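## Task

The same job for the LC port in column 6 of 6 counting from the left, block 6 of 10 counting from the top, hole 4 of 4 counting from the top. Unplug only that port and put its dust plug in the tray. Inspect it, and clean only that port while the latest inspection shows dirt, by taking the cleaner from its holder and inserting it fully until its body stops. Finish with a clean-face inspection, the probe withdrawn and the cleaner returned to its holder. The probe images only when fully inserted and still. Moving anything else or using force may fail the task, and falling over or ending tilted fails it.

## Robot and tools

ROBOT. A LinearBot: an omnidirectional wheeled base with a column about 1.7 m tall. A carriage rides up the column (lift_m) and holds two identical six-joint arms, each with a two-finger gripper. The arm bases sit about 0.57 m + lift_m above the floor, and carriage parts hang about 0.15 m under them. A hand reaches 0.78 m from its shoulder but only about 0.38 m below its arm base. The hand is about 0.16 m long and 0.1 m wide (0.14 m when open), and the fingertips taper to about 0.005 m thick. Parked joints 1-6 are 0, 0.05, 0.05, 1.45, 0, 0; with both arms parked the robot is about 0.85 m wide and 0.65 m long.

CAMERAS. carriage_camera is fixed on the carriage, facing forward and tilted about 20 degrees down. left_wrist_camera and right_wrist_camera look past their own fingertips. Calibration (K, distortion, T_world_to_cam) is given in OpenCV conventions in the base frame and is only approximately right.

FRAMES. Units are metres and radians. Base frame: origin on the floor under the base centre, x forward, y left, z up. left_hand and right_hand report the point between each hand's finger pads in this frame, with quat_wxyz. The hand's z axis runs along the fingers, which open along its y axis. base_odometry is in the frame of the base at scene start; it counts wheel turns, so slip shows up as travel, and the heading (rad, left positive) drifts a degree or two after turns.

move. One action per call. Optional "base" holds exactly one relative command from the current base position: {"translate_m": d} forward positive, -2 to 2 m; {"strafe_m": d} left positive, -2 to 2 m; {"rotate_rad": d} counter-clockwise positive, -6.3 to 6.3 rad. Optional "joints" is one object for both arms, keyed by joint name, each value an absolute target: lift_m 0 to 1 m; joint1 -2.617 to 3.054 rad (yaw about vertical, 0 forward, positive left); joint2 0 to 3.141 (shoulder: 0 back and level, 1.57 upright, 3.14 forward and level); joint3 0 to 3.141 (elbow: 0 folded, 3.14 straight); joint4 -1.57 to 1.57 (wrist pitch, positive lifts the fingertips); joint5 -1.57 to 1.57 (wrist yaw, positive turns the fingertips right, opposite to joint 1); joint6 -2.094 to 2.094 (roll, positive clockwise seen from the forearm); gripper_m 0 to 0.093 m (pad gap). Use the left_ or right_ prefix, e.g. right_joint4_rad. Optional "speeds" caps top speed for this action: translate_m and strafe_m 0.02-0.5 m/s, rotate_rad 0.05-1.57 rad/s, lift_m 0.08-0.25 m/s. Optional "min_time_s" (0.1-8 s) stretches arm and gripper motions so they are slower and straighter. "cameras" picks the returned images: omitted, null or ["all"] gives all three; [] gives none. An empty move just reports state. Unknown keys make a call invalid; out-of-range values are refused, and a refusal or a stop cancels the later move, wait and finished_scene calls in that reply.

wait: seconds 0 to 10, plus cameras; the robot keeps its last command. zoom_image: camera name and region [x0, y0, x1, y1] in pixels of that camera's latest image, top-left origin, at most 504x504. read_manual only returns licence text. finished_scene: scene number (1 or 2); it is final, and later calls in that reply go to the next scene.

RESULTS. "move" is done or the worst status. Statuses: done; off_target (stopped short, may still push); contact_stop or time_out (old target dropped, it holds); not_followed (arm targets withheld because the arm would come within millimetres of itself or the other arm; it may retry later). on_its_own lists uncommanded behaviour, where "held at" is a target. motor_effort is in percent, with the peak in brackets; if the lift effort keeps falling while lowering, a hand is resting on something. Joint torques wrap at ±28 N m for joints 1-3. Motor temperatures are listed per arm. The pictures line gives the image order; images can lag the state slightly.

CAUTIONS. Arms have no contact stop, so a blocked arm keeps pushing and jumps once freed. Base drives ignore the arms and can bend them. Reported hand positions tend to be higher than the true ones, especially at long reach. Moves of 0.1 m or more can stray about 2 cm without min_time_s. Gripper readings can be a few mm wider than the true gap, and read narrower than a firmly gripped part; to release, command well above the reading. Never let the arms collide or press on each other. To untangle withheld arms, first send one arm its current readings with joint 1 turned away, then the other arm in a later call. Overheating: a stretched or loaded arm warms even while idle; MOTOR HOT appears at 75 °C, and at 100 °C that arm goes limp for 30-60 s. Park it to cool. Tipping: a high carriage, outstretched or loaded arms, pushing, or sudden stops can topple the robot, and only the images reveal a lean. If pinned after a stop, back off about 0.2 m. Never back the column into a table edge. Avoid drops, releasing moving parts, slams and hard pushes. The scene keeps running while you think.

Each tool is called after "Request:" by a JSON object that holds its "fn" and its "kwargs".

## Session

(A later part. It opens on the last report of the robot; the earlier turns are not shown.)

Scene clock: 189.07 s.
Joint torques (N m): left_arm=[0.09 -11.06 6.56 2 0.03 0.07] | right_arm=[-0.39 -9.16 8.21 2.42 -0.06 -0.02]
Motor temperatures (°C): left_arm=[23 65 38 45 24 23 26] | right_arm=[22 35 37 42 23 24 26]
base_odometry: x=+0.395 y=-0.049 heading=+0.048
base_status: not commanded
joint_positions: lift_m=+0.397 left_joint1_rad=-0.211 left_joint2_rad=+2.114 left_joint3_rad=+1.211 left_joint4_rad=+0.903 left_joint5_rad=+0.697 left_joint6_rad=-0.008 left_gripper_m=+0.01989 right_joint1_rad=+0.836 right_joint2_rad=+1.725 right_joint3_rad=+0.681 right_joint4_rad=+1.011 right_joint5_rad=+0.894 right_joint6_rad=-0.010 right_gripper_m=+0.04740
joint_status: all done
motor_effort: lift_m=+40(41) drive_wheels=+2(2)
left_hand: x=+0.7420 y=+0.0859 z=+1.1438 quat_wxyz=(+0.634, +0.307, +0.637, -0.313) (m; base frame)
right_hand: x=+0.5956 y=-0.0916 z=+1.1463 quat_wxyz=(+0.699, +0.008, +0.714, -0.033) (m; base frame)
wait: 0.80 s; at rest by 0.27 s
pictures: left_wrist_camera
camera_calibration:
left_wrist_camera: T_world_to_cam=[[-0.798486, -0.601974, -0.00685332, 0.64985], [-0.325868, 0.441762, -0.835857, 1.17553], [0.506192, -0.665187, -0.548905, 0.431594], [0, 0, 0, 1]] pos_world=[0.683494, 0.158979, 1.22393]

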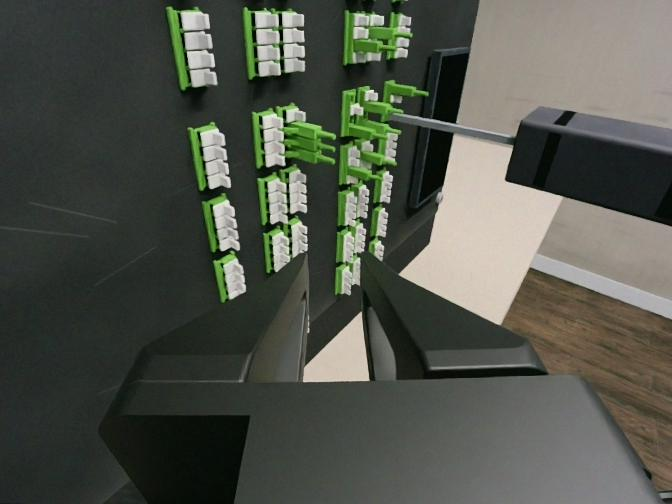

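Request:
{"fn": "move", "kwargs": {"joints": {"lift_m": 0.396, "right_joint1_rad": 0.81, "right_joint5_rad": 0.865}, "speeds": {"lift_m": 0.08}, "min_time_s": 1, "cameras": []}}

Request:
{"fn": "wait", "kwargs": {"seconds": 0.8, "cameras": []}}

Request:
{"fn": "move", "kwargs": {"joints": {"lift_m": 0.395}, "speeds": {"lift_m": 0.08}, "cameras": []}}

Request:
{"fn": "wait", "kwargs": {"seconds": 0.8, "cameras": ["left_wrist_camera"]}}

Request:
{"fn": "zoom_image", "kwargs": {"camera": "left_wrist_camera", "region": [340, 60, 440, 160]}}

Scene clock: 190.90 s.
Joint torques (N m): left_arm=[0.12 -11.1 6.58 2 0.03 0.09] | right_arm=[-1.02 -9.18 8.14 2.4 -0.14 -0.01]
Motor temperatures (°C): left_arm=[23 65 38 45 24 23 26] | right_arm=[22 36 37 42 23 24 26]
move: done
base_odometry: x=+0.395 y=-0.049 heading=+0.048
base_status: not commanded
joint_positions: lift_m=+0.396 left_joint1_rad=-0.211 left_joint2_rad=+2.114 left_joint3_rad=+1.211 left_joint4_rad=+0.903 left_joint5_rad=+0.697 left_joint6_rad=-0.008 left_gripper_m=+0.01989 right_joint1_rad=+0.823 right_joint2_rad=+1.725 right_joint3_rad=+0.681 right_joint4_rad=+1.014 right_joint5_rad=+0.875 right_joint6_rad=-0.010 right_gripper_m=+0.04740
joint_status: all done
motor_effort: lift_m=+39(42) drive_wheels=+2(3)
left_hand: x=+0.7420 y=+0.0859 z=+1.1428 quat_wxyz=(+0.634, +0.307, +0.637, -0.313) (m; base frame)
right_hand: x=+0.5988 y=-0.0935 z=+1.1457 quat_wxyz=(+0.700, +0.007, +0.714, -0.030) (m; base frame)
pictures: none
No camera images: "cameras" was empty.

Scene clock: 191.70 s.
Joint torques (N m): left_arm=[0.09 -11.08 6.6 2 0.05 0.07] | right_arm=[-0.84 -9.25 8.18 2.39 -0.14 0]
Motor temperatures (°C): left_arm=[23 65 38 45 24 23 26] | right_arm=[22 36 37 42 23 24 26]
base_odometry: x=+0.395 y=-0.049 heading=+0.048
base_status: not commanded
joint_positions: lift_m=+0.396 left_joint1_rad=-0.211 left_joint2_rad=+2.114 left_joint3_rad=+1.211 left_joint4_rad=+0.903 left_joint5_rad=+0.697 left_joint6_rad=-0.008 left_gripper_m=+0.01989 right_joint1_rad=+0.823 right_joint2_rad=+1.725 right_joint3_rad=+0.681 right_joint4_rad=+1.014 right_joint5_rad=+0.875 right_joint6_rad=-0.010 right_gripper_m=+0.04740
joint_status: all done
motor_effort: lift_m=+40(42) drive_wheels=+2(3)
left_hand: x=+0.7420 y=+0.0859 z=+1.1428 quat_wxyz=(+0.634, +0.307, +0.637, -0.313) (m; base frame)
right_hand: x=+0.5988 y=-0.0935 z=+1.1457 quat_wxyz=(+0.700, +0.007, +0.714, -0.030) (m; base frame)
wait: 0.80 s; at rest by 0.27 s
pictures: none
No camera images: "cameras" was empty.

Scene clock: 192.00 s.
Joint torques (N m): left_arm=[0.08 -11.07 6.57 2 0.04 0.08] | right_arm=[-0.38 -9.33 8.03 2.4 -0.01 -0.06]
Motor temperatures (°C): left_arm=[23 65 38 45 24 23 26] | right_arm=[22 36 37 42 23 24 26]
move: done
base_odometry: x=+0.395 y=-0.049 heading=+0.048
base_status: not commanded
joint_positions: lift_m=+0.395 left_joint1_rad=-0.211 left_joint2_rad=+2.114 left_joint3_rad=+1.211 left_joint4_rad=+0.903 left_joint5_rad=+0.697 left_joint6_rad=-0.008 left_gripper_m=+0.01989 right_joint1_rad=+0.818 right_joint2_rad=+1.725 right_joint3_rad=+0.681 right_joint4_rad=+1.017 right_joint5_rad=+0.868 right_joint6_rad=-0.010 right_gripper_m=+0.04740
joint_status: all done
motor_effort: lift_m=+40(41) drive_wheels=+2(2)
left_hand: x=+0.7420 y=+0.0859 z=+1.1418 quat_wxyz=(+0.634, +0.307, +0.637, -0.313) (m; base frame)
right_hand: x=+0.5998 y=-0.0940 z=+1.1453 quat_wxyz=(+0.700, +0.007, +0.713, -0.028) (m; base frame)
pictures: none
No camera images: "cameras" was empty.

Scene clock: 192.80 s.
Joint torques (N m): left_arm=[0.16 -11.1 6.57 2 0.04 0.07] | right_arm=[-0.32 -9.2 8.14 2.32 -0.07 -0.01]
Motor temperatures (°C): left_arm=[23 65 38 45 24 23 26] | right_arm=[22 36 37 42 23 24 26]
base_odometry: x=+0.395 y=-0.049 heading=+0.048
base_status: not commanded
joint_positions: lift_m=+0.395 left_joint1_rad=-0.211 left_joint2_rad=+2.114 left_joint3_rad=+1.211 left_joint4_rad=+0.903 left_joint5_rad=+0.697 left_joint6_rad=-0.008 left_gripper_m=+0.01989 right_joint1_rad=+0.818 right_joint2_rad=+1.725 right_joint3_rad=+0.681 right_joint4_rad=+1.017 right_joint5_rad=+0.868 right_joint6_rad=-0.010 right_gripper_m=+0.04740
joint_status: all done
motor_effort: lift_m=+39(41) drive_wheels=+2(2)
left_hand: x=+0.7420 y=+0.0859 z=+1.1418 quat_wxyz=(+0.634, +0.307, +0.637, -0.313) (m; base frame)
right_hand: x=+0.5999 y=-0.0940 z=+1.1453 quat_wxyz=(+0.700, +0.007, +0.713, -0.028) (m; base frame)
wait: 0.80 s; at rest by 0.27 s
pictures: left_wrist_camera
camera_calibration:
left_wrist_camera: T_world_to_cam=[[-0.798486, -0.601974, -0.00685332, 0.649836], [-0.325868, 0.441762, -0.835857, 1.17386], [0.506192, -0.665187, -0.548905, 0.430496], [0, 0, 0, 1]] pos_world=[0.683494, 0.158979, 1.22193]

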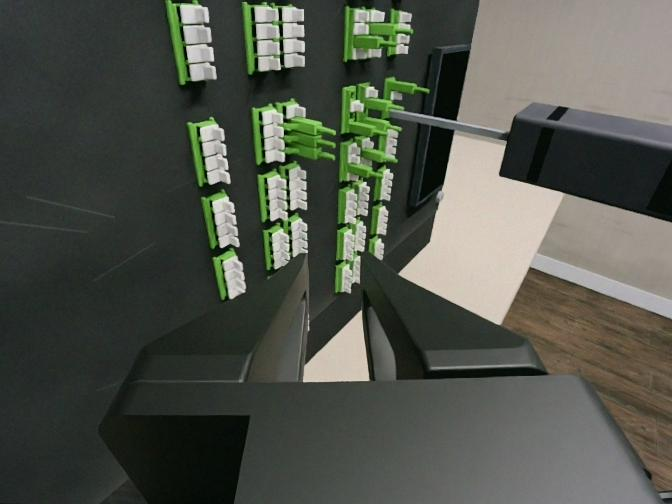

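Scaled by 5.040 from the camera's 672x504 image, which has a finer 960x720 frame.

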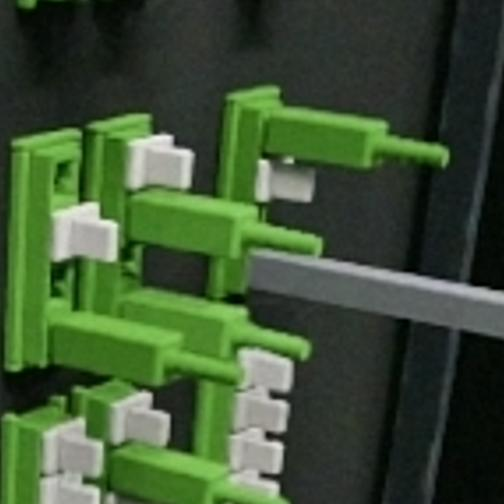

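Request:
{"fn": "move", "kwargs": {"base": {"translate_m": 0.002}, "joints": {"lift_m": 0.394}, "speeds": {"lift_m": 0.08, "translate_m": 0.02}, "cameras": []}}

Request:
{"fn": "wait", "kwargs": {"seconds": 0.8, "cameras": []}}

Request:
{"fn": "move", "kwargs": {"joints": {"lift_m": 0.393}, "speeds": {"lift_m": 0.08}, "cameras": []}}

Request:
{"fn": "wait", "kwargs": {"seconds": 0.8, "cameras": ["right_wrist_camera"]}}

Request:
{"fn": "zoom_image", "kwargs": {"camera": "right_wrist_camera", "region": [335, 60, 365, 90]}}

Scene clock: 194.80 s.
Joint torques (N m): left_arm=[0.12 -11.02 6.6 2.01 0.03 0.06] | right_arm=[-0.42 -9.13 8.1 2.3 0.04 0.02]
Motor temperatures (°C): left_arm=[23 65 38 45 24 23 26] | right_arm=[22 36 37 42 23 24 26]
move: done
base_odometry: x=+0.397 y=-0.049 heading=+0.047
base_status: done
joint_positions: lift_m=+0.394 left_joint1_rad=-0.211 left_joint2_rad=+2.114 left_joint3_rad=+1.211 left_joint4_rad=+0.903 left_joint5_rad=+0.696 left_joint6_rad=-0.008 left_gripper_m=+0.01989 right_joint1_rad=+0.817 right_joint2_rad=+1.725 right_joint3_rad=+0.681 right_joint4_rad=+1.019 right_joint5_rad=+0.863 right_joint6_rad=-0.010 right_gripper_m=+0.04740
joint_status: all done
motor_effort: lift_m=+40(42) drive_wheels=-5(11)
left_hand: x=+0.7421 y=+0.0859 z=+1.1408 quat_wxyz=(+0.634, +0.307, +0.637, -0.313) (m; base frame)
right_hand: x=+0.6002 y=-0.0937 z=+1.1447 quat_wxyz=(+0.701, +0.007, +0.713, -0.026) (m; base frame)
pictures: none
No camera images: "cameras" was empty.

Scene clock: 195.60 s.
Joint torques (N m): left_arm=[0.17 -11.1 6.56 1.99 0.05 0.07] | right_arm=[-0.14 -9.05 8.02 2.39 0.05 -0.04]
Motor temperatures (°C): left_arm=[23 65 38 45 24 23 26] | right_arm=[22 36 37 42 23 24 26]
base_odometry: x=+0.397 y=-0.049 heading=+0.047
base_status: done
joint_positions: lift_m=+0.394 left_joint1_rad=-0.211 left_joint2_rad=+2.114 left_joint3_rad=+1.211 left_joint4_rad=+0.903 left_joint5_rad=+0.696 left_joint6_rad=-0.008 left_gripper_m=+0.01989 right_joint1_rad=+0.817 right_joint2_rad=+1.725 right_joint3_rad=+0.681 right_joint4_rad=+1.019 right_joint5_rad=+0.863 right_joint6_rad=-0.010 right_gripper_m=+0.04740
joint_status: all done
motor_effort: lift_m=+39(42) drive_wheels=+2(11)
left_hand: x=+0.7421 y=+0.0859 z=+1.1408 quat_wxyz=(+0.634, +0.307, +0.637, -0.313) (m; base frame)
right_hand: x=+0.6002 y=-0.0937 z=+1.1447 quat_wxyz=(+0.701, +0.007, +0.713, -0.026) (m; base frame)
wait: 0.80 s; at rest by 0.27 s
pictures: none
No camera images: "cameras" was empty.

Scene clock: 195.90 s.
Joint torques (N m): left_arm=[0.13 -11.08 6.56 2 0.03 0.07] | right_arm=[-0.2 -8.91 8.1 2.3 -0.01 -0.03]
Motor temperatures (°C): left_arm=[23 65 38 45 24 23 26] | right_arm=[22 36 37 42 23 24 26]
move: done
base_odometry: x=+0.397 y=-0.049 heading=+0.047
base_status: not commanded
joint_positions: lift_m=+0.393 left_joint1_rad=-0.211 left_joint2_rad=+2.114 left_joint3_rad=+1.211 left_joint4_rad=+0.903 left_joint5_rad=+0.696 left_joint6_rad=-0.008 left_gripper_m=+0.01989 right_joint1_rad=+0.817 right_joint2_rad=+1.725 right_joint3_rad=+0.681 right_joint4_rad=+1.022 right_joint5_rad=+0.863 right_joint6_rad=-0.010 right_gripper_m=+0.04740
joint_status: all done
motor_effort: lift_m=+40(42) drive_wheels=+1(5)
left_hand: x=+0.7421 y=+0.0859 z=+1.1398 quat_wxyz=(+0.634, +0.307, +0.637, -0.313) (m; base frame)
right_hand: x=+0.6002 y=-0.0937 z=+1.1442 quat_wxyz=(+0.702, +0.007, +0.712, -0.026) (m; base frame)
pictures: none
No camera images: "cameras" was empty.

Scene clock: 196.70 s.
Joint torques (N m): left_arm=[0.1 -11.06 6.58 1.99 0.04 0.07] | right_arm=[-0.2 -9.09 8.14 2.38 0.07 -0.04]
Motor temperatures (°C): left_arm=[23 65 38 45 24 23 26] | right_arm=[22 36 37 42 23 24 26]
base_odometry: x=+0.397 y=-0.049 heading=+0.047
base_status: not commanded
joint_positions: lift_m=+0.393 left_joint1_rad=-0.211 left_joint2_rad=+2.114 left_joint3_rad=+1.211 left_joint4_rad=+0.903 left_joint5_rad=+0.696 left_joint6_rad=-0.008 left_gripper_m=+0.01989 right_joint1_rad=+0.817 right_joint2_rad=+1.725 right_joint3_rad=+0.681 right_joint4_rad=+1.022 right_joint5_rad=+0.863 right_joint6_rad=-0.010 right_gripper_m=+0.04740
joint_status: all done
motor_effort: lift_m=+40(42) drive_wheels=+2(5)
left_hand: x=+0.7421 y=+0.0859 z=+1.1398 quat_wxyz=(+0.634, +0.307, +0.637, -0.313) (m; base frame)
right_hand: x=+0.6002 y=-0.0937 z=+1.1442 quat_wxyz=(+0.702, +0.007, +0.712, -0.026) (m; base frame)
wait: 0.80 s; at rest by 0.27 s
pictures: right_wrist_camera
camera_calibration:
right_wrist_camera: T_world_to_cam=[[-0.0344897, -0.998665, -0.0384656, -0.019987], [-0.636747, 0.0516234, -0.769343, 1.26716], [0.770301, -0.0020416, -0.637677, 0.389748], [0, 0, 0, 1]] pos_world=[0.505945, -0.0845795, 1.22264]

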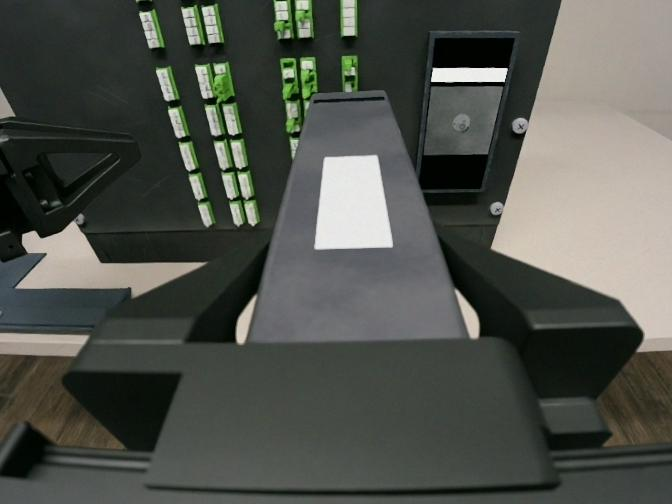

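Scaled by 16.800 from the camera's 672x504 image, which has a finer 960x720 frame.

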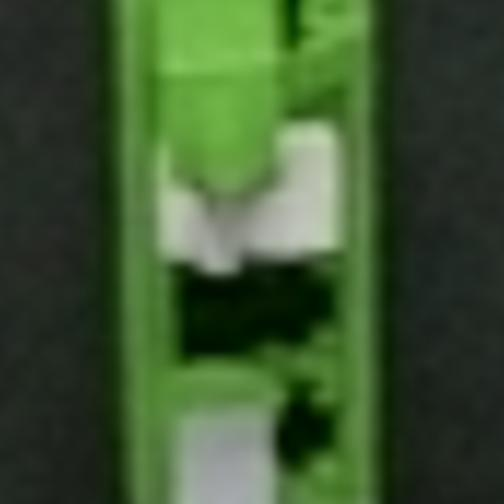

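Picture appeared.

Request:
{"fn": "zoom_image", "kwargs": {"camera": "right_wrist_camera", "region": [420, 80, 510, 160]}}

Request:
{"fn": "zoom_image", "kwargs": {"camera": "right_wrist_camera", "region": [442, 104, 480, 142]}}

Scaled by 5.600 from the camera's 672x504 image, which has a finer 960x720 frame.

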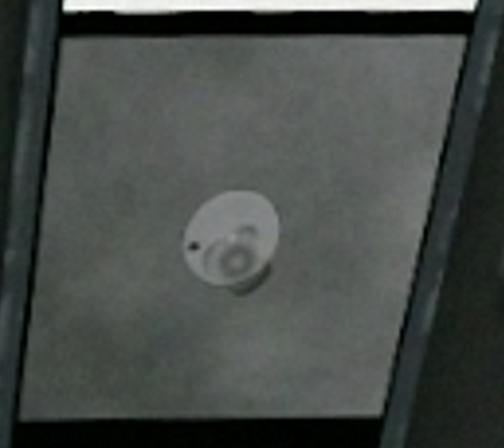

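Scaled by 13.263 from the camera's 672x504 image, which has a finer 960x720 frame.

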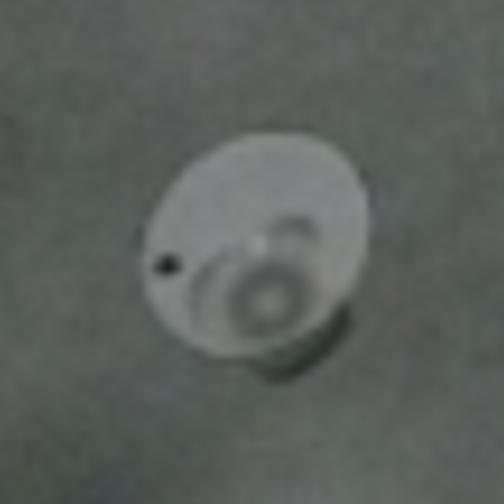

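Request:
{"fn": "move", "kwargs": {"base": {"translate_m": -0.03}, "joints": {"right_joint1_rad": 0.824, "right_joint5_rad": 0.868}, "speeds": {"translate_m": 0.02}, "cameras": []}}

Request:
{"fn": "move", "kwargs": {"base": {"translate_m": -0.3}, "speeds": {"translate_m": 0.2}}}

Request:
{"fn": "zoom_image", "kwargs": {"camera": "carriage_camera", "region": [160, 120, 560, 420]}}

Scene clock: 199.37 s.
Joint torques (N m): left_arm=[0.12 -11.12 6.54 2.02 0.04 0.07] | right_arm=[0.91 -8.99 8.08 2.44 0.06 -0.04]
Motor temperatures (°C): left_arm=[23 65 38 45 24 23 26] | right_arm=[22 36 37 42 23 24 26]
move: done
base_odometry: x=+0.367 y=-0.051 heading=+0.048
base_status: done
joint_positions: lift_m=+0.393 left_joint1_rad=-0.211 left_joint2_rad=+2.114 left_joint3_rad=+1.211 left_joint4_rad=+0.903 left_joint5_rad=+0.696 left_joint6_rad=-0.008 left_gripper_m=+0.01989 right_joint1_rad=+0.819 right_joint2_rad=+1.725 right_joint3_rad=+0.681 right_joint4_rad=+1.013 right_joint5_rad=+0.861 right_joint6_rad=-0.010 right_gripper_m=+0.04740
joint_status: all done
motor_effort: lift_m=+40(40) drive_wheels=+3(14)
left_hand: x=+0.7421 y=+0.0859 z=+1.1398 quat_wxyz=(+0.634, +0.307, +0.637, -0.313) (m; base frame)
right_hand: x=+0.5996 y=-0.0923 z=+1.1426 quat_wxyz=(+0.700, +0.003, +0.714, -0.026) (m; base frame)
pictures: none
No camera images: "cameras" was empty.

Scene clock: 202.07 s.
Joint torques (N m): left_arm=[0.16 -11.03 6.52 1.99 0.03 0.08] | right_arm=[0.43 -9.03 8.18 2.42 0.02 -0.01]
Motor temperatures (°C): left_arm=[23 65 38 45 24 23 26] | right_arm=[22 36 37 42 23 24 26]
move: done
base_odometry: x=+0.067 y=-0.065 heading=+0.048
base_status: done
joint_positions: lift_m=+0.393 left_joint1_rad=-0.211 left_joint2_rad=+2.114 left_joint3_rad=+1.211 left_joint4_rad=+0.903 left_joint5_rad=+0.697 left_joint6_rad=-0.008 left_gripper_m=+0.01989 right_joint1_rad=+0.822 right_joint2_rad=+1.725 right_joint3_rad=+0.681 right_joint4_rad=+1.012 right_joint5_rad=+0.863 right_joint6_rad=-0.010 right_gripper_m=+0.04740
joint_status: not commanded
motor_effort: lift_m=+40(41) drive_wheels=-2(16)
left_hand: x=+0.7421 y=+0.0861 z=+1.1398 quat_wxyz=(+0.634, +0.307, +0.637, -0.313) (m; base frame)
right_hand: x=+0.5991 y=-0.0917 z=+1.1424 quat_wxyz=(+0.699, +0.003, +0.714, -0.026) (m; base frame)
pictures: carriage_camera, left_wrist_camera, right_wrist_camera
camera_calibration:
carriage_camera: T_world_to_cam=[[-0.0363689, -0.998764, -0.033866, 0.0547032], [-0.390446, 0.0453962, -0.919506, 1.30917], [0.919907, -0.0202185, -0.391615, 0.434442], [0, 0, 0, 1]] pos_world=[0.113502, 0.00398818, 1.37577]
left_wrist_camera: T_world_to_cam=[[-0.798232, -0.602311, -0.0068672, 0.649921], [-0.326038, 0.441623, -0.835864, 1.17228], [0.506482, -0.664974, -0.548894, 0.429235], [0, 0, 0, 1]] pos_world=[0.683595, 0.15918, 1.21993]
right_wrist_camera: T_world_to_cam=[[-0.0289825, -0.999089, -0.0313283, -0.0295781], [-0.642008, 0.042628, -0.765512, 1.26289], [0.76615, -0.00207346, -0.642659, 0.397692], [0, 0, 0, 1]] pos_world=[0.505238, -0.0825611, 1.22141]

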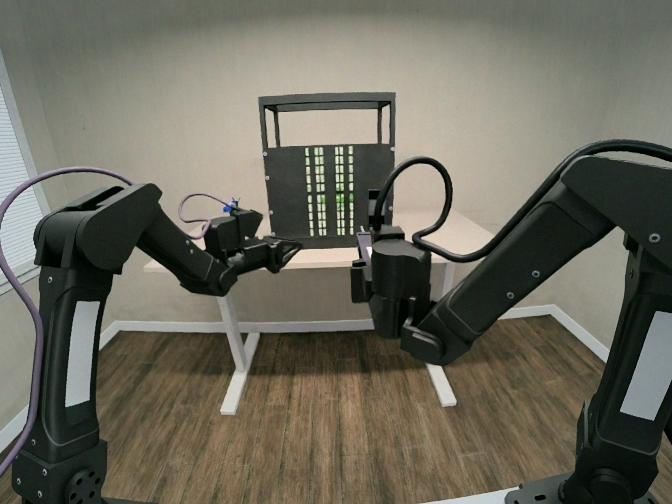

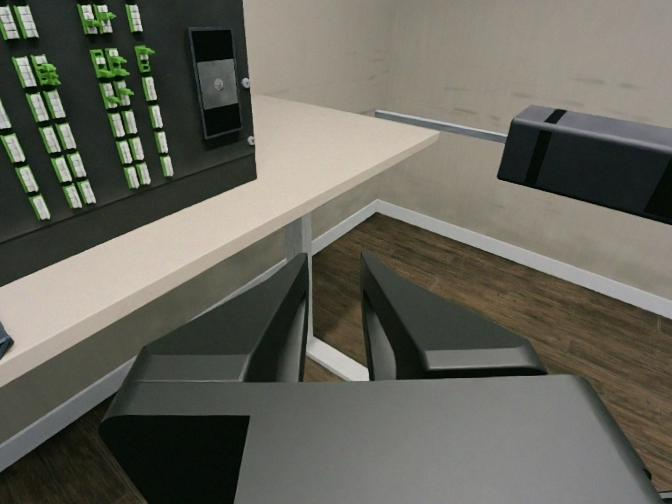

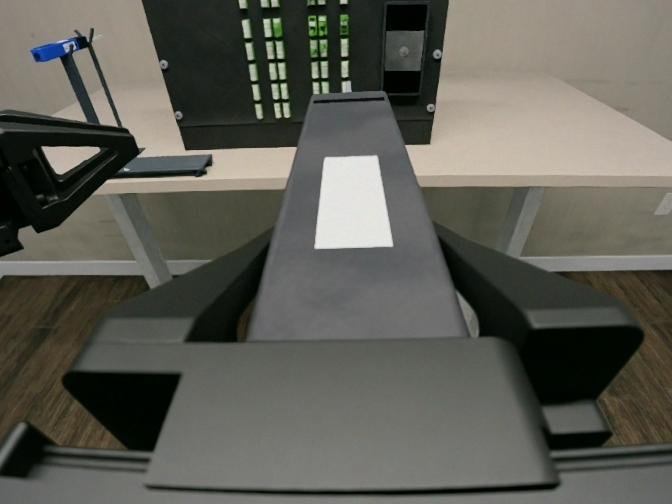

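Scaled by 1.260 from the camera's 672x504 image, which has a finer 960x720 frame.

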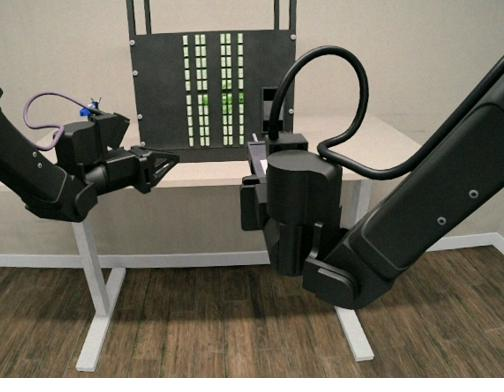

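Request:
{"fn": "move", "kwargs": {"joints": {"right_joint1_rad": 0, "right_joint2_rad": 0.05, "right_joint3_rad": 0.05, "right_joint4_rad": 1.45, "right_joint5_rad": 0, "right_joint6_rad": 0, "left_joint5_rad": -0.21, "left_joint6_rad": 0}, "min_time_s": 3, "cameras": ["left_wrist_camera"]}}

Request:
{"fn": "wait", "kwargs": {"seconds": 1}}

Request:
{"fn": "zoom_image", "kwargs": {"camera": "left_wrist_camera", "region": [0, 0, 336, 250]}}

Scene clock: 205.90 s.
Joint torques (N m): left_arm=[0.13 -11.23 6.68 2.18 -0.14 0.06] | right_arm=[-0.14 3.14 4.98 0.03 -0.21 0.22]
Motor temperatures (°C): left_arm=[23 65 38 45 24 23 26] | right_arm=[22 36 37 42 23 24 26]
move: done
base_odometry: x=+0.067 y=-0.065 heading=+0.048
base_status: not commanded
joint_positions: lift_m=+0.393 left_joint1_rad=-0.211 left_joint2_rad=+2.114 left_joint3_rad=+1.211 left_joint4_rad=+0.903 left_joint5_rad=-0.198 left_joint6_rad=-0.008 left_gripper_m=+0.01989 right_joint1_rad=+0.005 right_joint2_rad=+0.056 right_joint3_rad=+0.052 right_joint4_rad=+1.435 right_joint5_rad=+0.016 right_joint6_rad=-0.010 right_gripper_m=+0.04740
joint_status: all done
motor_effort: lift_m=+39(41) drive_wheels=+0(3)
left_hand: x=+0.8082 y=+0.2193 z=+1.1398 quat_wxyz=(+0.707, +0.002, +0.707, -0.008) (m; base frame)
right_hand: x=+0.2523 y=-0.3140 z=+1.3862 quat_wxyz=(+0.998, +0.007, +0.070, -0.003) (m; base frame)
pictures: left_wrist_camera
camera_calibration:
left_wrist_camera: T_world_to_cam=[[-0.02982, -0.999535, -0.00643505, 0.248508], [-0.548415, 0.0217431, -0.835923, 1.40687], [0.835674, -0.0213981, -0.548808, 0.0770702], [0, 0, 0, 1]] pos_world=[0.714555, 0.219452, 1.21993]

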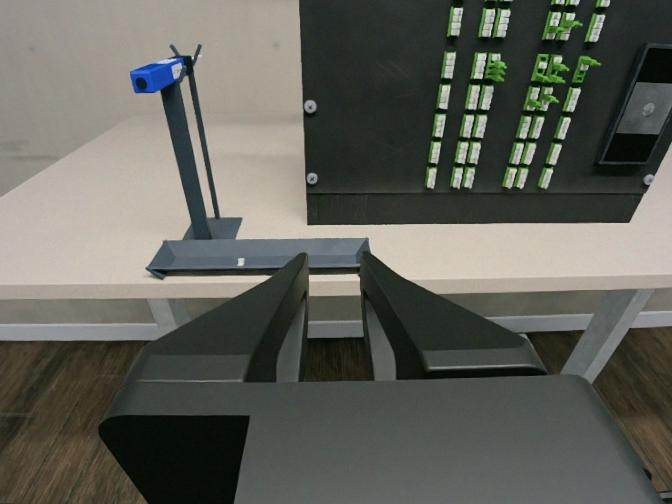

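Scene clock: 206.90 s.
Joint torques (N m): left_arm=[0.13 -11.22 6.63 2.16 -0.13 0.07] | right_arm=[-0.39 3.02 5.16 0.07 -0.21 0.13]
Motor temperatures (°C): left_arm=[23 65 38 45 24 23 26] | right_arm=[22 36 37 41 23 24 26]
base_odometry: x=+0.067 y=-0.065 heading=+0.048
base_status: not commanded
joint_positions: lift_m=+0.393 left_joint1_rad=-0.211 left_joint2_rad=+2.114 left_joint3_rad=+1.211 left_joint4_rad=+0.903 left_joint5_rad=-0.199 left_joint6_rad=-0.008 left_gripper_m=+0.01989 right_joint1_rad=+0.005 right_joint2_rad=+0.056 right_joint3_rad=+0.052 right_joint4_rad=+1.435 right_joint5_rad=+0.015 right_joint6_rad=-0.010 right_gripper_m=+0.04740
joint_status: all done
motor_effort: lift_m=+40(41) drive_wheels=-1(3)
left_hand: x=+0.8082 y=+0.2195 z=+1.1398 quat_wxyz=(+0.707, +0.001, +0.707, -0.007) (m; base frame)
right_hand: x=+0.2524 y=-0.3137 z=+1.3861 quat_wxyz=(+0.998, +0.007, +0.070, -0.003) (m; base frame)
wait: 1.00 s; at rest by 0.27 s
pictures: carriage_camera, left_wrist_camera, right_wrist_camera
camera_calibration:
carriage_camera: T_world_to_cam=[[-0.0363689, -0.998764, -0.033866, 0.0547032], [-0.390446, 0.0453962, -0.919506, 1.30917], [0.919907, -0.0202185, -0.391615, 0.434442], [0, 0, 0, 1]] pos_world=[0.113502, 0.00398818, 1.37577]
left_wrist_camera: T_world_to_cam=[[-0.028683, -0.999568, -0.00634163, 0.247595], [-0.548451, 0.0210414, -0.835918, 1.40705], [0.83569, -0.0204985, -0.548818, 0.076872], [0, 0, 0, 1]] pos_world=[0.714557, 0.219457, 1.21993]
right_wrist_camera: T_world_to_cam=[[0.0592742, -0.998197, -0.00949705, -0.306062], [0.682593, 0.0474716, -0.729255, 0.853236], [0.728391, 0.0367434, 0.684176, -0.997961], [0, 0, 0, 1]] pos_world=[0.162635, -0.309346, 1.3021]

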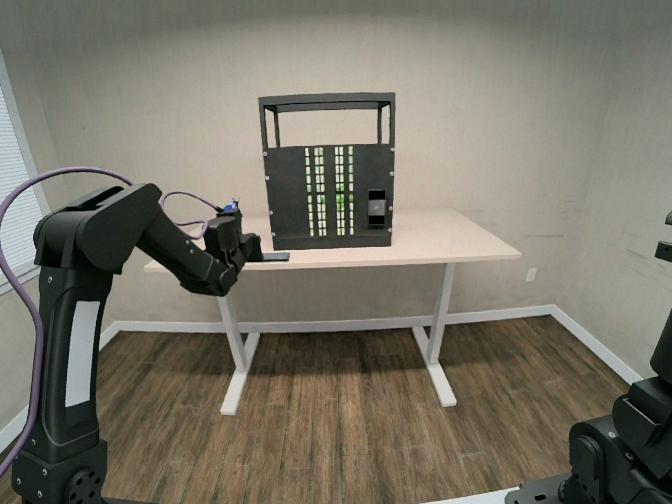

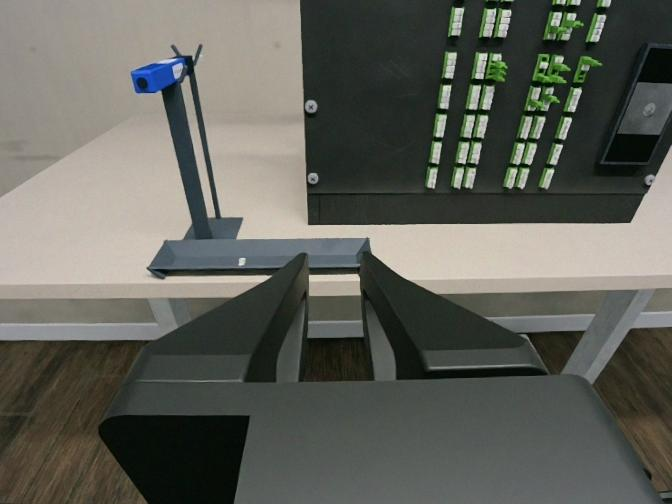

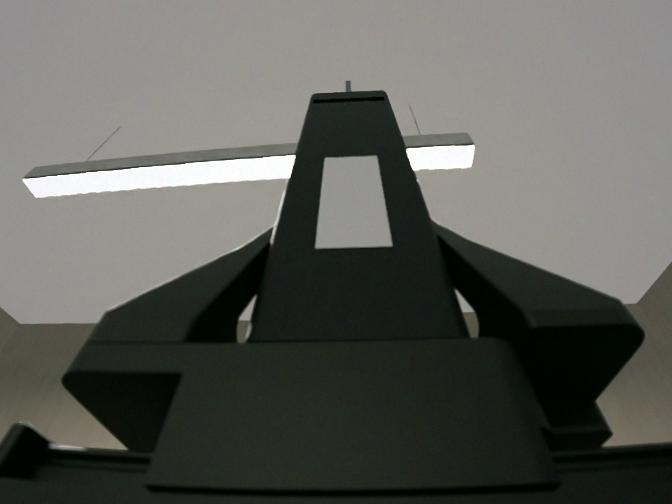

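Scaled by 1.500 from the camera's 672x504 image, which has a finer 960x720 frame.

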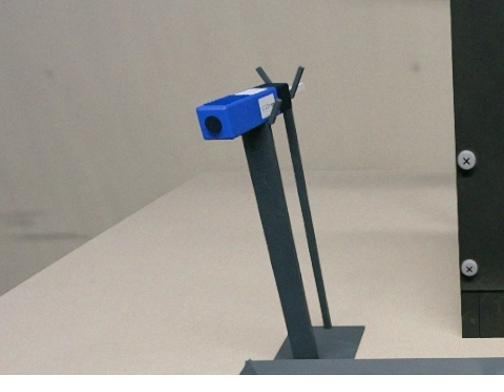

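Request:
{"fn": "move", "kwargs": {"base": {"strafe_m": 0.22}, "speeds": {"strafe_m": 0.2}, "cameras": []}}

Request:
{"fn": "move", "kwargs": {"base": {"translate_m": 0.1}, "joints": {"lift_m": 0.45}, "speeds": {"translate_m": 0.1}, "cameras": []}}

Request:
{"fn": "wait", "kwargs": {"seconds": 1, "cameras": ["left_wrist_camera"]}}

Request:
{"fn": "zoom_image", "kwargs": {"camera": "left_wrist_camera", "region": [180, 0, 520, 260]}}

Scene clock: 209.47 s.
Joint torques (N m): left_arm=[0.02 -11.22 6.65 2.16 -0.09 0.08] | right_arm=[-0.14 3.06 4.79 0.01 -0.09 0.19]
Motor temperatures (°C): left_arm=[23 65 38 45 24 23 26] | right_arm=[22 35 36 41 23 24 26]
move: done
base_odometry: x=+0.056 y=+0.155 heading=+0.048
base_status: done
joint_positions: lift_m=+0.393 left_joint1_rad=-0.211 left_joint2_rad=+2.114 left_joint3_rad=+1.211 left_joint4_rad=+0.903 left_joint5_rad=-0.202 left_joint6_rad=-0.008 left_gripper_m=+0.01989 right_joint1_rad=+0.004 right_joint2_rad=+0.056 right_joint3_rad=+0.052 right_joint4_rad=+1.436 right_joint5_rad=+0.010 right_joint6_rad=-0.010 right_gripper_m=+0.04740
joint_status: not commanded
motor_effort: lift_m=+40(40) drive_wheels=-3(10)
left_hand: x=+0.8082 y=+0.2202 z=+1.1398 quat_wxyz=(+0.707, +0.000, +0.707, -0.006) (m; base frame)
right_hand: x=+0.2522 y=-0.3129 z=+1.3861 quat_wxyz=(+0.998, +0.004, +0.069, -0.003) (m; base frame)
pictures: none
No camera images: "cameras" was empty.

Scene clock: 211.27 s.
Joint torques (N m): left_arm=[0.06 -11.25 6.67 2.08 -0.08 0.06] | right_arm=[-0.18 3.62 5.5 -0.12 -0.16 0.18]
Motor temperatures (°C): left_arm=[23 66 38 45 24 23 26] | right_arm=[22 35 36 40 23 24 26]
move: done
base_odometry: x=+0.156 y=+0.160 heading=+0.048
base_status: done
joint_positions: lift_m=+0.450 left_joint1_rad=-0.211 left_joint2_rad=+2.114 left_joint3_rad=+1.211 left_joint4_rad=+0.910 left_joint5_rad=-0.203 left_joint6_rad=-0.008 left_gripper_m=+0.01989 right_joint1_rad=+0.004 right_joint2_rad=+0.050 right_joint3_rad=+0.047 right_joint4_rad=+1.444 right_joint5_rad=+0.009 right_joint6_rad=-0.010 right_gripper_m=+0.04740
joint_status: all done
motor_effort: lift_m=+39(48) drive_wheels=+2(11)
left_hand: x=+0.8082 y=+0.2204 z=+1.1982 quat_wxyz=(+0.709, -0.001, +0.705, -0.006) (m; base frame)
right_hand: x=+0.2497 y=-0.3128 z=+1.4423 quat_wxyz=(+0.998, +0.004, +0.064, -0.003) (m; base frame)
pictures: none
No camera images: "cameras" was empty.

Scene clock: 212.27 s.
Joint torques (N m): left_arm=[0.08 -11.22 6.69 2.08 -0.08 0.07] | right_arm=[-0.13 3.58 5.39 -0.06 -0.16 0.2]
Motor temperatures (°C): left_arm=[23 66 38 45 24 23 26] | right_arm=[22 35 36 40 23 24 26]
base_odometry: x=+0.156 y=+0.160 heading=+0.048
base_status: done
joint_positions: lift_m=+0.450 left_joint1_rad=-0.211 left_joint2_rad=+2.114 left_joint3_rad=+1.211 left_joint4_rad=+0.910 left_joint5_rad=-0.203 left_joint6_rad=-0.008 left_gripper_m=+0.01989 right_joint1_rad=+0.004 right_joint2_rad=+0.050 right_joint3_rad=+0.047 right_joint4_rad=+1.444 right_joint5_rad=+0.009 right_joint6_rad=-0.010 right_gripper_m=+0.04740
joint_status: all done
motor_effort: lift_m=+39(48) drive_wheels=+2(11)
left_hand: x=+0.8082 y=+0.2204 z=+1.1982 quat_wxyz=(+0.709, -0.001, +0.705, -0.006) (m; base frame)
right_hand: x=+0.2497 y=-0.3128 z=+1.4423 quat_wxyz=(+0.998, +0.004, +0.064, -0.003) (m; base frame)
wait: 1.00 s; at rest by 0.27 s
pictures: left_wrist_camera
camera_calibration:
left_wrist_camera: T_world_to_cam=[[-0.0244998, -0.999686, -0.00526842, 0.244238], [-0.543449, 0.0177415, -0.839255, 1.45656], [0.839085, -0.0176984, -0.543713, 0.099405], [0, 0, 0, 1]] pos_world=[0.71414, 0.220079, 1.27776]

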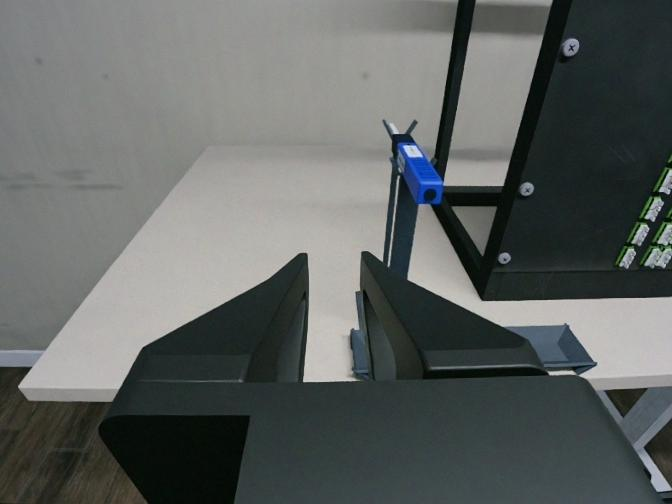

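Scaled by 1.482 from the camera's 672x504 image, which has a finer 960x720 frame.

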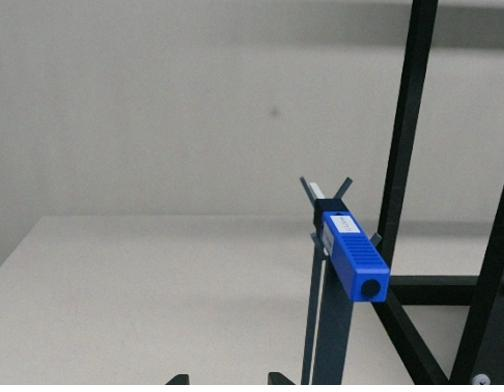

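Request:
{"fn": "move", "kwargs": {"base": {"strafe_m": -0.0734}, "joints": {"lift_m": 0.4275, "left_gripper_m": 0.06}, "speeds": {"strafe_m": 0.05}, "cameras": []}}

Request:
{"fn": "wait", "kwargs": {"seconds": 1, "cameras": ["left_wrist_camera"]}}

Request:
{"fn": "zoom_image", "kwargs": {"camera": "left_wrist_camera", "region": [240, 60, 440, 260]}}

Scene clock: 215.83 s.
Joint torques (N m): left_arm=[0.12 -11.22 6.71 2.17 -0.07 0.08] | right_arm=[0.03 3.63 5.61 0.01 -0.1 0.18]
Motor temperatures (°C): left_arm=[23 66 38 45 24 23 26] | right_arm=[22 35 36 39 23 24 27]
move: done
base_odometry: x=+0.160 y=+0.086 heading=+0.048
base_status: done
joint_positions: lift_m=+0.427 left_joint1_rad=-0.211 left_joint2_rad=+2.114 left_joint3_rad=+1.211 left_joint4_rad=+0.904 left_joint5_rad=-0.205 left_joint6_rad=-0.008 left_gripper_m=+0.05987 right_joint1_rad=+0.003 right_joint2_rad=+0.050 right_joint3_rad=+0.046 right_joint4_rad=+1.444 right_joint5_rad=+0.007 right_joint6_rad=-0.010 right_gripper_m=+0.04740
joint_status: all done
motor_effort: lift_m=+41(45) drive_wheels=-4(9)
left_hand: x=+0.8082 y=+0.2202 z=+1.1739 quat_wxyz=(+0.707, -0.001, +0.707, -0.005) (m; base frame)
right_hand: x=+0.2501 y=-0.3124 z=+1.4192 quat_wxyz=(+0.998, +0.003, +0.065, -0.004) (m; base frame)
pictures: none
No camera images: "cameras" was empty.

Scene clock: 216.83 s.
Joint torques (N m): left_arm=[0.12 -11.23 6.68 2.16 -0.05 0.08] | right_arm=[-0.13 3.71 5.56 -0.07 -0.04 0.13]
Motor temperatures (°C): left_arm=[23 67 38 46 24 23 26] | right_arm=[22 35 36 39 23 24 27]
base_odometry: x=+0.160 y=+0.086 heading=+0.048
base_status: done
joint_positions: lift_m=+0.427 left_joint1_rad=-0.211 left_joint2_rad=+2.114 left_joint3_rad=+1.211 left_joint4_rad=+0.904 left_joint5_rad=-0.205 left_joint6_rad=-0.008 left_gripper_m=+0.05987 right_joint1_rad=+0.003 right_joint2_rad=+0.050 right_joint3_rad=+0.046 right_joint4_rad=+1.444 right_joint5_rad=+0.007 right_joint6_rad=-0.010 right_gripper_m=+0.04740
joint_status: all done
motor_effort: lift_m=+41(45) drive_wheels=-4(9)
left_hand: x=+0.8082 y=+0.2202 z=+1.1739 quat_wxyz=(+0.707, -0.001, +0.707, -0.005) (m; base frame)
right_hand: x=+0.2501 y=-0.3124 z=+1.4192 quat_wxyz=(+0.998, +0.003, +0.065, -0.004) (m; base frame)
wait: 1.00 s; at rest by 0.27 s
pictures: left_wrist_camera
camera_calibration:
left_wrist_camera: T_world_to_cam=[[-0.0233881, -0.999706, -0.00646324, 0.244531], [-0.548853, 0.0182435, -0.83572, 1.4362], [0.835592, -0.0159986, -0.549118, 0.0950398], [0, 0, 0, 1]] pos_world=[0.714568, 0.219778, 1.25403]

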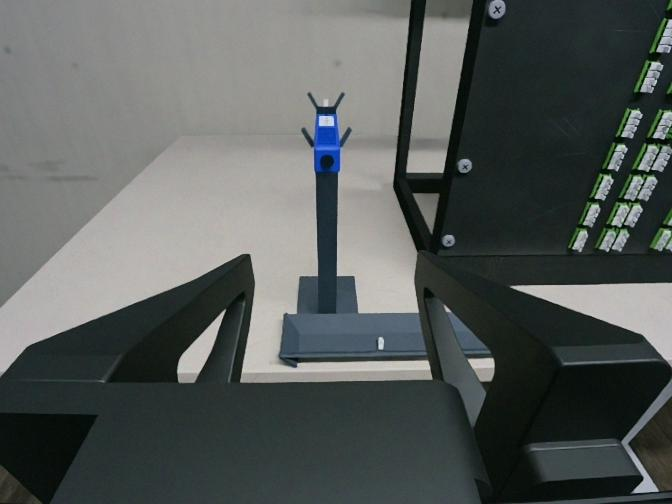

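Scaled by 2.520 from the camera's 672x504 image, which has a finer 960x720 frame.

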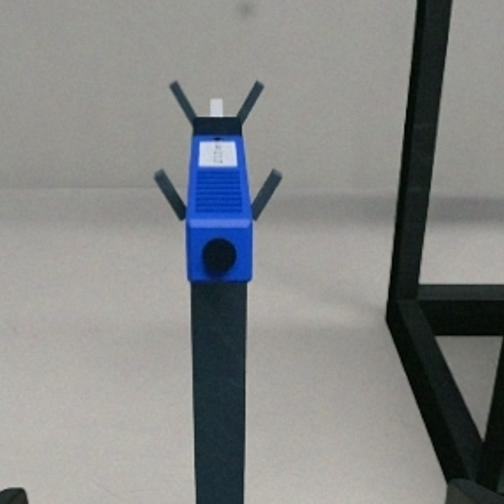

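Request:
{"fn": "move", "kwargs": {"base": {"translate_m": 0.11}, "speeds": {"translate_m": 0.08}, "cameras": []}}

Request:
{"fn": "wait", "kwargs": {"seconds": 1, "cameras": ["left_wrist_camera"]}}

Request:
{"fn": "zoom_image", "kwargs": {"camera": "left_wrist_camera", "region": [220, 100, 460, 300]}}

Scene clock: 219.63 s.
Joint torques (N m): left_arm=[0.18 -11.28 6.74 2.14 -0.06 0.06] | right_arm=[-0.14 3.67 5.7 -0.05 -0.06 0.18]
Motor temperatures (°C): left_arm=[23 67 38 46 24 23 26] | right_arm=[22 35 36 38 23 24 27]
move: done
base_odometry: x=+0.270 y=+0.091 heading=+0.048
base_status: done
joint_positions: lift_m=+0.427 left_joint1_rad=-0.211 left_joint2_rad=+2.114 left_joint3_rad=+1.211 left_joint4_rad=+0.904 left_joint5_rad=-0.205 left_joint6_rad=-0.008 left_gripper_m=+0.05987 right_joint1_rad=+0.003 right_joint2_rad=+0.050 right_joint3_rad=+0.046 right_joint4_rad=+1.445 right_joint5_rad=+0.007 right_joint6_rad=-0.010 right_gripper_m=+0.04740
joint_status: not commanded
motor_effort: lift_m=+41(41) drive_wheels=+2(11)
left_hand: x=+0.8082 y=+0.2203 z=+1.1740 quat_wxyz=(+0.707, -0.001, +0.707, -0.005) (m; base frame)
right_hand: x=+0.2500 y=-0.3124 z=+1.4192 quat_wxyz=(+0.998, +0.003, +0.065, -0.004) (m; base frame)
pictures: none
No camera images: "cameras" was empty.

Scene clock: 220.63 s.
Joint torques (N m): left_arm=[0.12 -11.33 6.71 2.17 -0.08 0.08] | right_arm=[0.08 3.58 5.56 -0.11 -0.09 0.18]
Motor temperatures (°C): left_arm=[23 67 38 46 24 23 26] | right_arm=[22 35 36 38 23 24 27]
base_odometry: x=+0.270 y=+0.091 heading=+0.048
base_status: done
joint_positions: lift_m=+0.427 left_joint1_rad=-0.211 left_joint2_rad=+2.114 left_joint3_rad=+1.211 left_joint4_rad=+0.904 left_joint5_rad=-0.205 left_joint6_rad=-0.008 left_gripper_m=+0.05987 right_joint1_rad=+0.003 right_joint2_rad=+0.050 right_joint3_rad=+0.046 right_joint4_rad=+1.445 right_joint5_rad=+0.007 right_joint6_rad=-0.010 right_gripper_m=+0.04740
joint_status: not commanded
motor_effort: lift_m=+41(41) drive_wheels=+2(11)
left_hand: x=+0.8082 y=+0.2203 z=+1.1740 quat_wxyz=(+0.707, -0.001, +0.707, -0.005) (m; base frame)
right_hand: x=+0.2500 y=-0.3124 z=+1.4192 quat_wxyz=(+0.998, +0.003, +0.065, -0.004) (m; base frame)
wait: 1.00 s; at rest by 0.27 s
pictures: left_wrist_camera
camera_calibration:
left_wrist_camera: T_world_to_cam=[[-0.0229705, -0.999716, -0.00638552, 0.24414], [-0.548563, 0.0179436, -0.835917, 1.43639], [0.835794, -0.0156986, -0.548819, 0.0945111], [0, 0, 0, 1]] pos_world=[0.714567, 0.21978, 1.25413]

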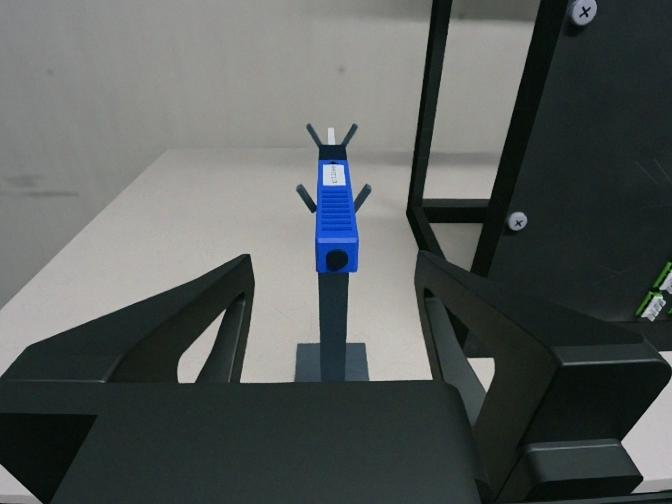

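Scaled by 2.100 from the camera's 672x504 image, which has a finer 960x720 frame.

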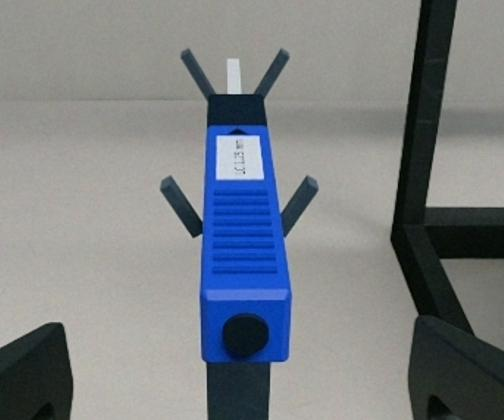

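Request:
{"fn": "move", "kwargs": {"base": {"translate_m": 0.042}, "speeds": {"translate_m": 0.04}, "cameras": []}}

Request:
{"fn": "move", "kwargs": {"joints": {"left_gripper_m": 0.032}, "cameras": []}}

Request:
{"fn": "wait", "kwargs": {"seconds": 1, "cameras": ["left_wrist_camera"]}}

Request:
{"fn": "zoom_image", "kwargs": {"camera": "left_wrist_camera", "region": [220, 130, 460, 380]}}

Scene clock: 223.57 s.
Joint torques (N m): left_arm=[0.16 -11.23 6.68 2.15 -0.06 0.08] | right_arm=[0.03 3.62 5.53 -0.08 -0.1 0.12]
Motor temperatures (°C): left_arm=[23 68 38 46 24 23 26] | right_arm=[22 34 35 37 23 24 27]
move: done
base_odometry: x=+0.312 y=+0.093 heading=+0.048
base_status: done
joint_positions: lift_m=+0.427 left_joint1_rad=-0.211 left_joint2_rad=+2.114 left_joint3_rad=+1.211 left_joint4_rad=+0.904 left_joint5_rad=-0.206 left_joint6_rad=-0.008 left_gripper_m=+0.05987 right_joint1_rad=+0.003 right_joint2_rad=+0.050 right_joint3_rad=+0.046 right_joint4_rad=+1.446 right_joint5_rad=+0.006 right_joint6_rad=-0.010 right_gripper_m=+0.04740
joint_status: not commanded
motor_effort: lift_m=+41(42) drive_wheels=+2(14)
left_hand: x=+0.8082 y=+0.2204 z=+1.1740 quat_wxyz=(+0.707, -0.001, +0.707, -0.005) (m; base frame)
right_hand: x=+0.2498 y=-0.3124 z=+1.4192 quat_wxyz=(+0.998, +0.003, +0.065, -0.004) (m; base frame)
pictures: none
No camera images: "cameras" was empty.

Scene clock: 224.10 s.
Joint torques (N m): left_arm=[0.17 -11.26 6.68 2.17 -0.05 0.07] | right_arm=[0.02 3.63 5.44 -0.06 -0.08 0.18]
Motor temperatures (°C): left_arm=[23 68 38 46 24 23 26] | right_arm=[22 34 35 37 23 24 27]
move: done
base_odometry: x=+0.312 y=+0.093 heading=+0.048
base_status: not commanded
joint_positions: lift_m=+0.427 left_joint1_rad=-0.211 left_joint2_rad=+2.114 left_joint3_rad=+1.211 left_joint4_rad=+0.904 left_joint5_rad=-0.206 left_joint6_rad=-0.008 left_gripper_m=+0.03213 right_joint1_rad=+0.003 right_joint2_rad=+0.050 right_joint3_rad=+0.046 right_joint4_rad=+1.446 right_joint5_rad=+0.006 right_joint6_rad=-0.010 right_gripper_m=+0.04740
joint_status: all done
motor_effort: lift_m=+41(41) drive_wheels=+2(5)
left_hand: x=+0.8082 y=+0.2204 z=+1.1740 quat_wxyz=(+0.707, -0.001, +0.707, -0.005) (m; base frame)
right_hand: x=+0.2498 y=-0.3124 z=+1.4192 quat_wxyz=(+0.998, +0.003, +0.065, -0.004) (m; base frame)
pictures: none
No camera images: "cameras" was empty.

Scene clock: 225.10 s.
Joint torques (N m): left_arm=[0.13 -11.26 6.65 2.17 -0.06 0.06] | right_arm=[0.23 3.66 5.46 -0.11 -0.08 0.11]
Motor temperatures (°C): left_arm=[23 68 38 46 24 23 26] | right_arm=[22 34 35 37 23 24 27]
base_odometry: x=+0.312 y=+0.093 heading=+0.048
base_status: not commanded
joint_positions: lift_m=+0.427 left_joint1_rad=-0.211 left_joint2_rad=+2.114 left_joint3_rad=+1.211 left_joint4_rad=+0.904 left_joint5_rad=-0.206 left_joint6_rad=-0.008 left_gripper_m=+0.03213 right_joint1_rad=+0.003 right_joint2_rad=+0.050 right_joint3_rad=+0.046 right_joint4_rad=+1.446 right_joint5_rad=+0.006 right_joint6_rad=-0.010 right_gripper_m=+0.04740
joint_status: all done
motor_effort: lift_m=+40(41) drive_wheels=+2(5)
left_hand: x=+0.8082 y=+0.2204 z=+1.1740 quat_wxyz=(+0.707, -0.001, +0.707, -0.005) (m; base frame)
right_hand: x=+0.2498 y=-0.3124 z=+1.4192 quat_wxyz=(+0.998, +0.003, +0.065, -0.004) (m; base frame)
wait: 1.00 s; at rest by 0.27 s
pictures: left_wrist_camera
camera_calibration:
left_wrist_camera: T_world_to_cam=[[-0.0226101, -0.999724, -0.00638294, 0.243883], [-0.548572, 0.0177438, -0.835915, 1.43644], [0.835798, -0.0153987, -0.548821, 0.0944449], [0, 0, 0, 1]] pos_world=[0.714568, 0.219782, 1.25413]

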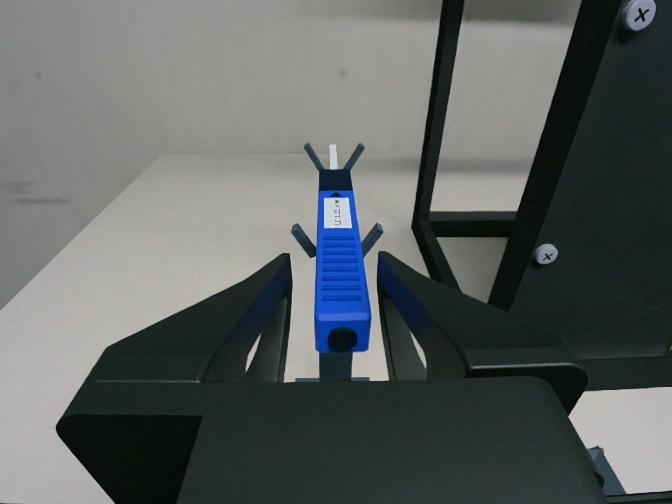

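Scaled by 2.016 from the camera's 672x504 image, which has a finer 960x720 frame.

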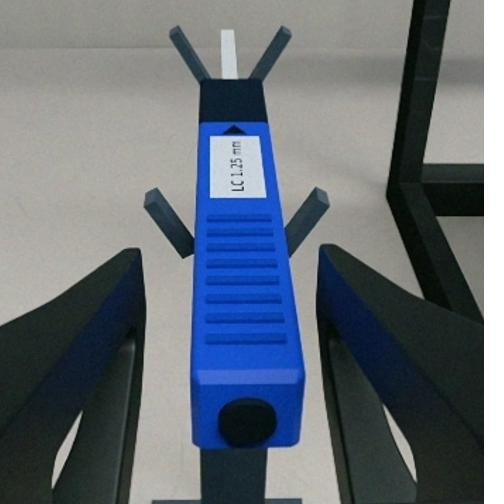

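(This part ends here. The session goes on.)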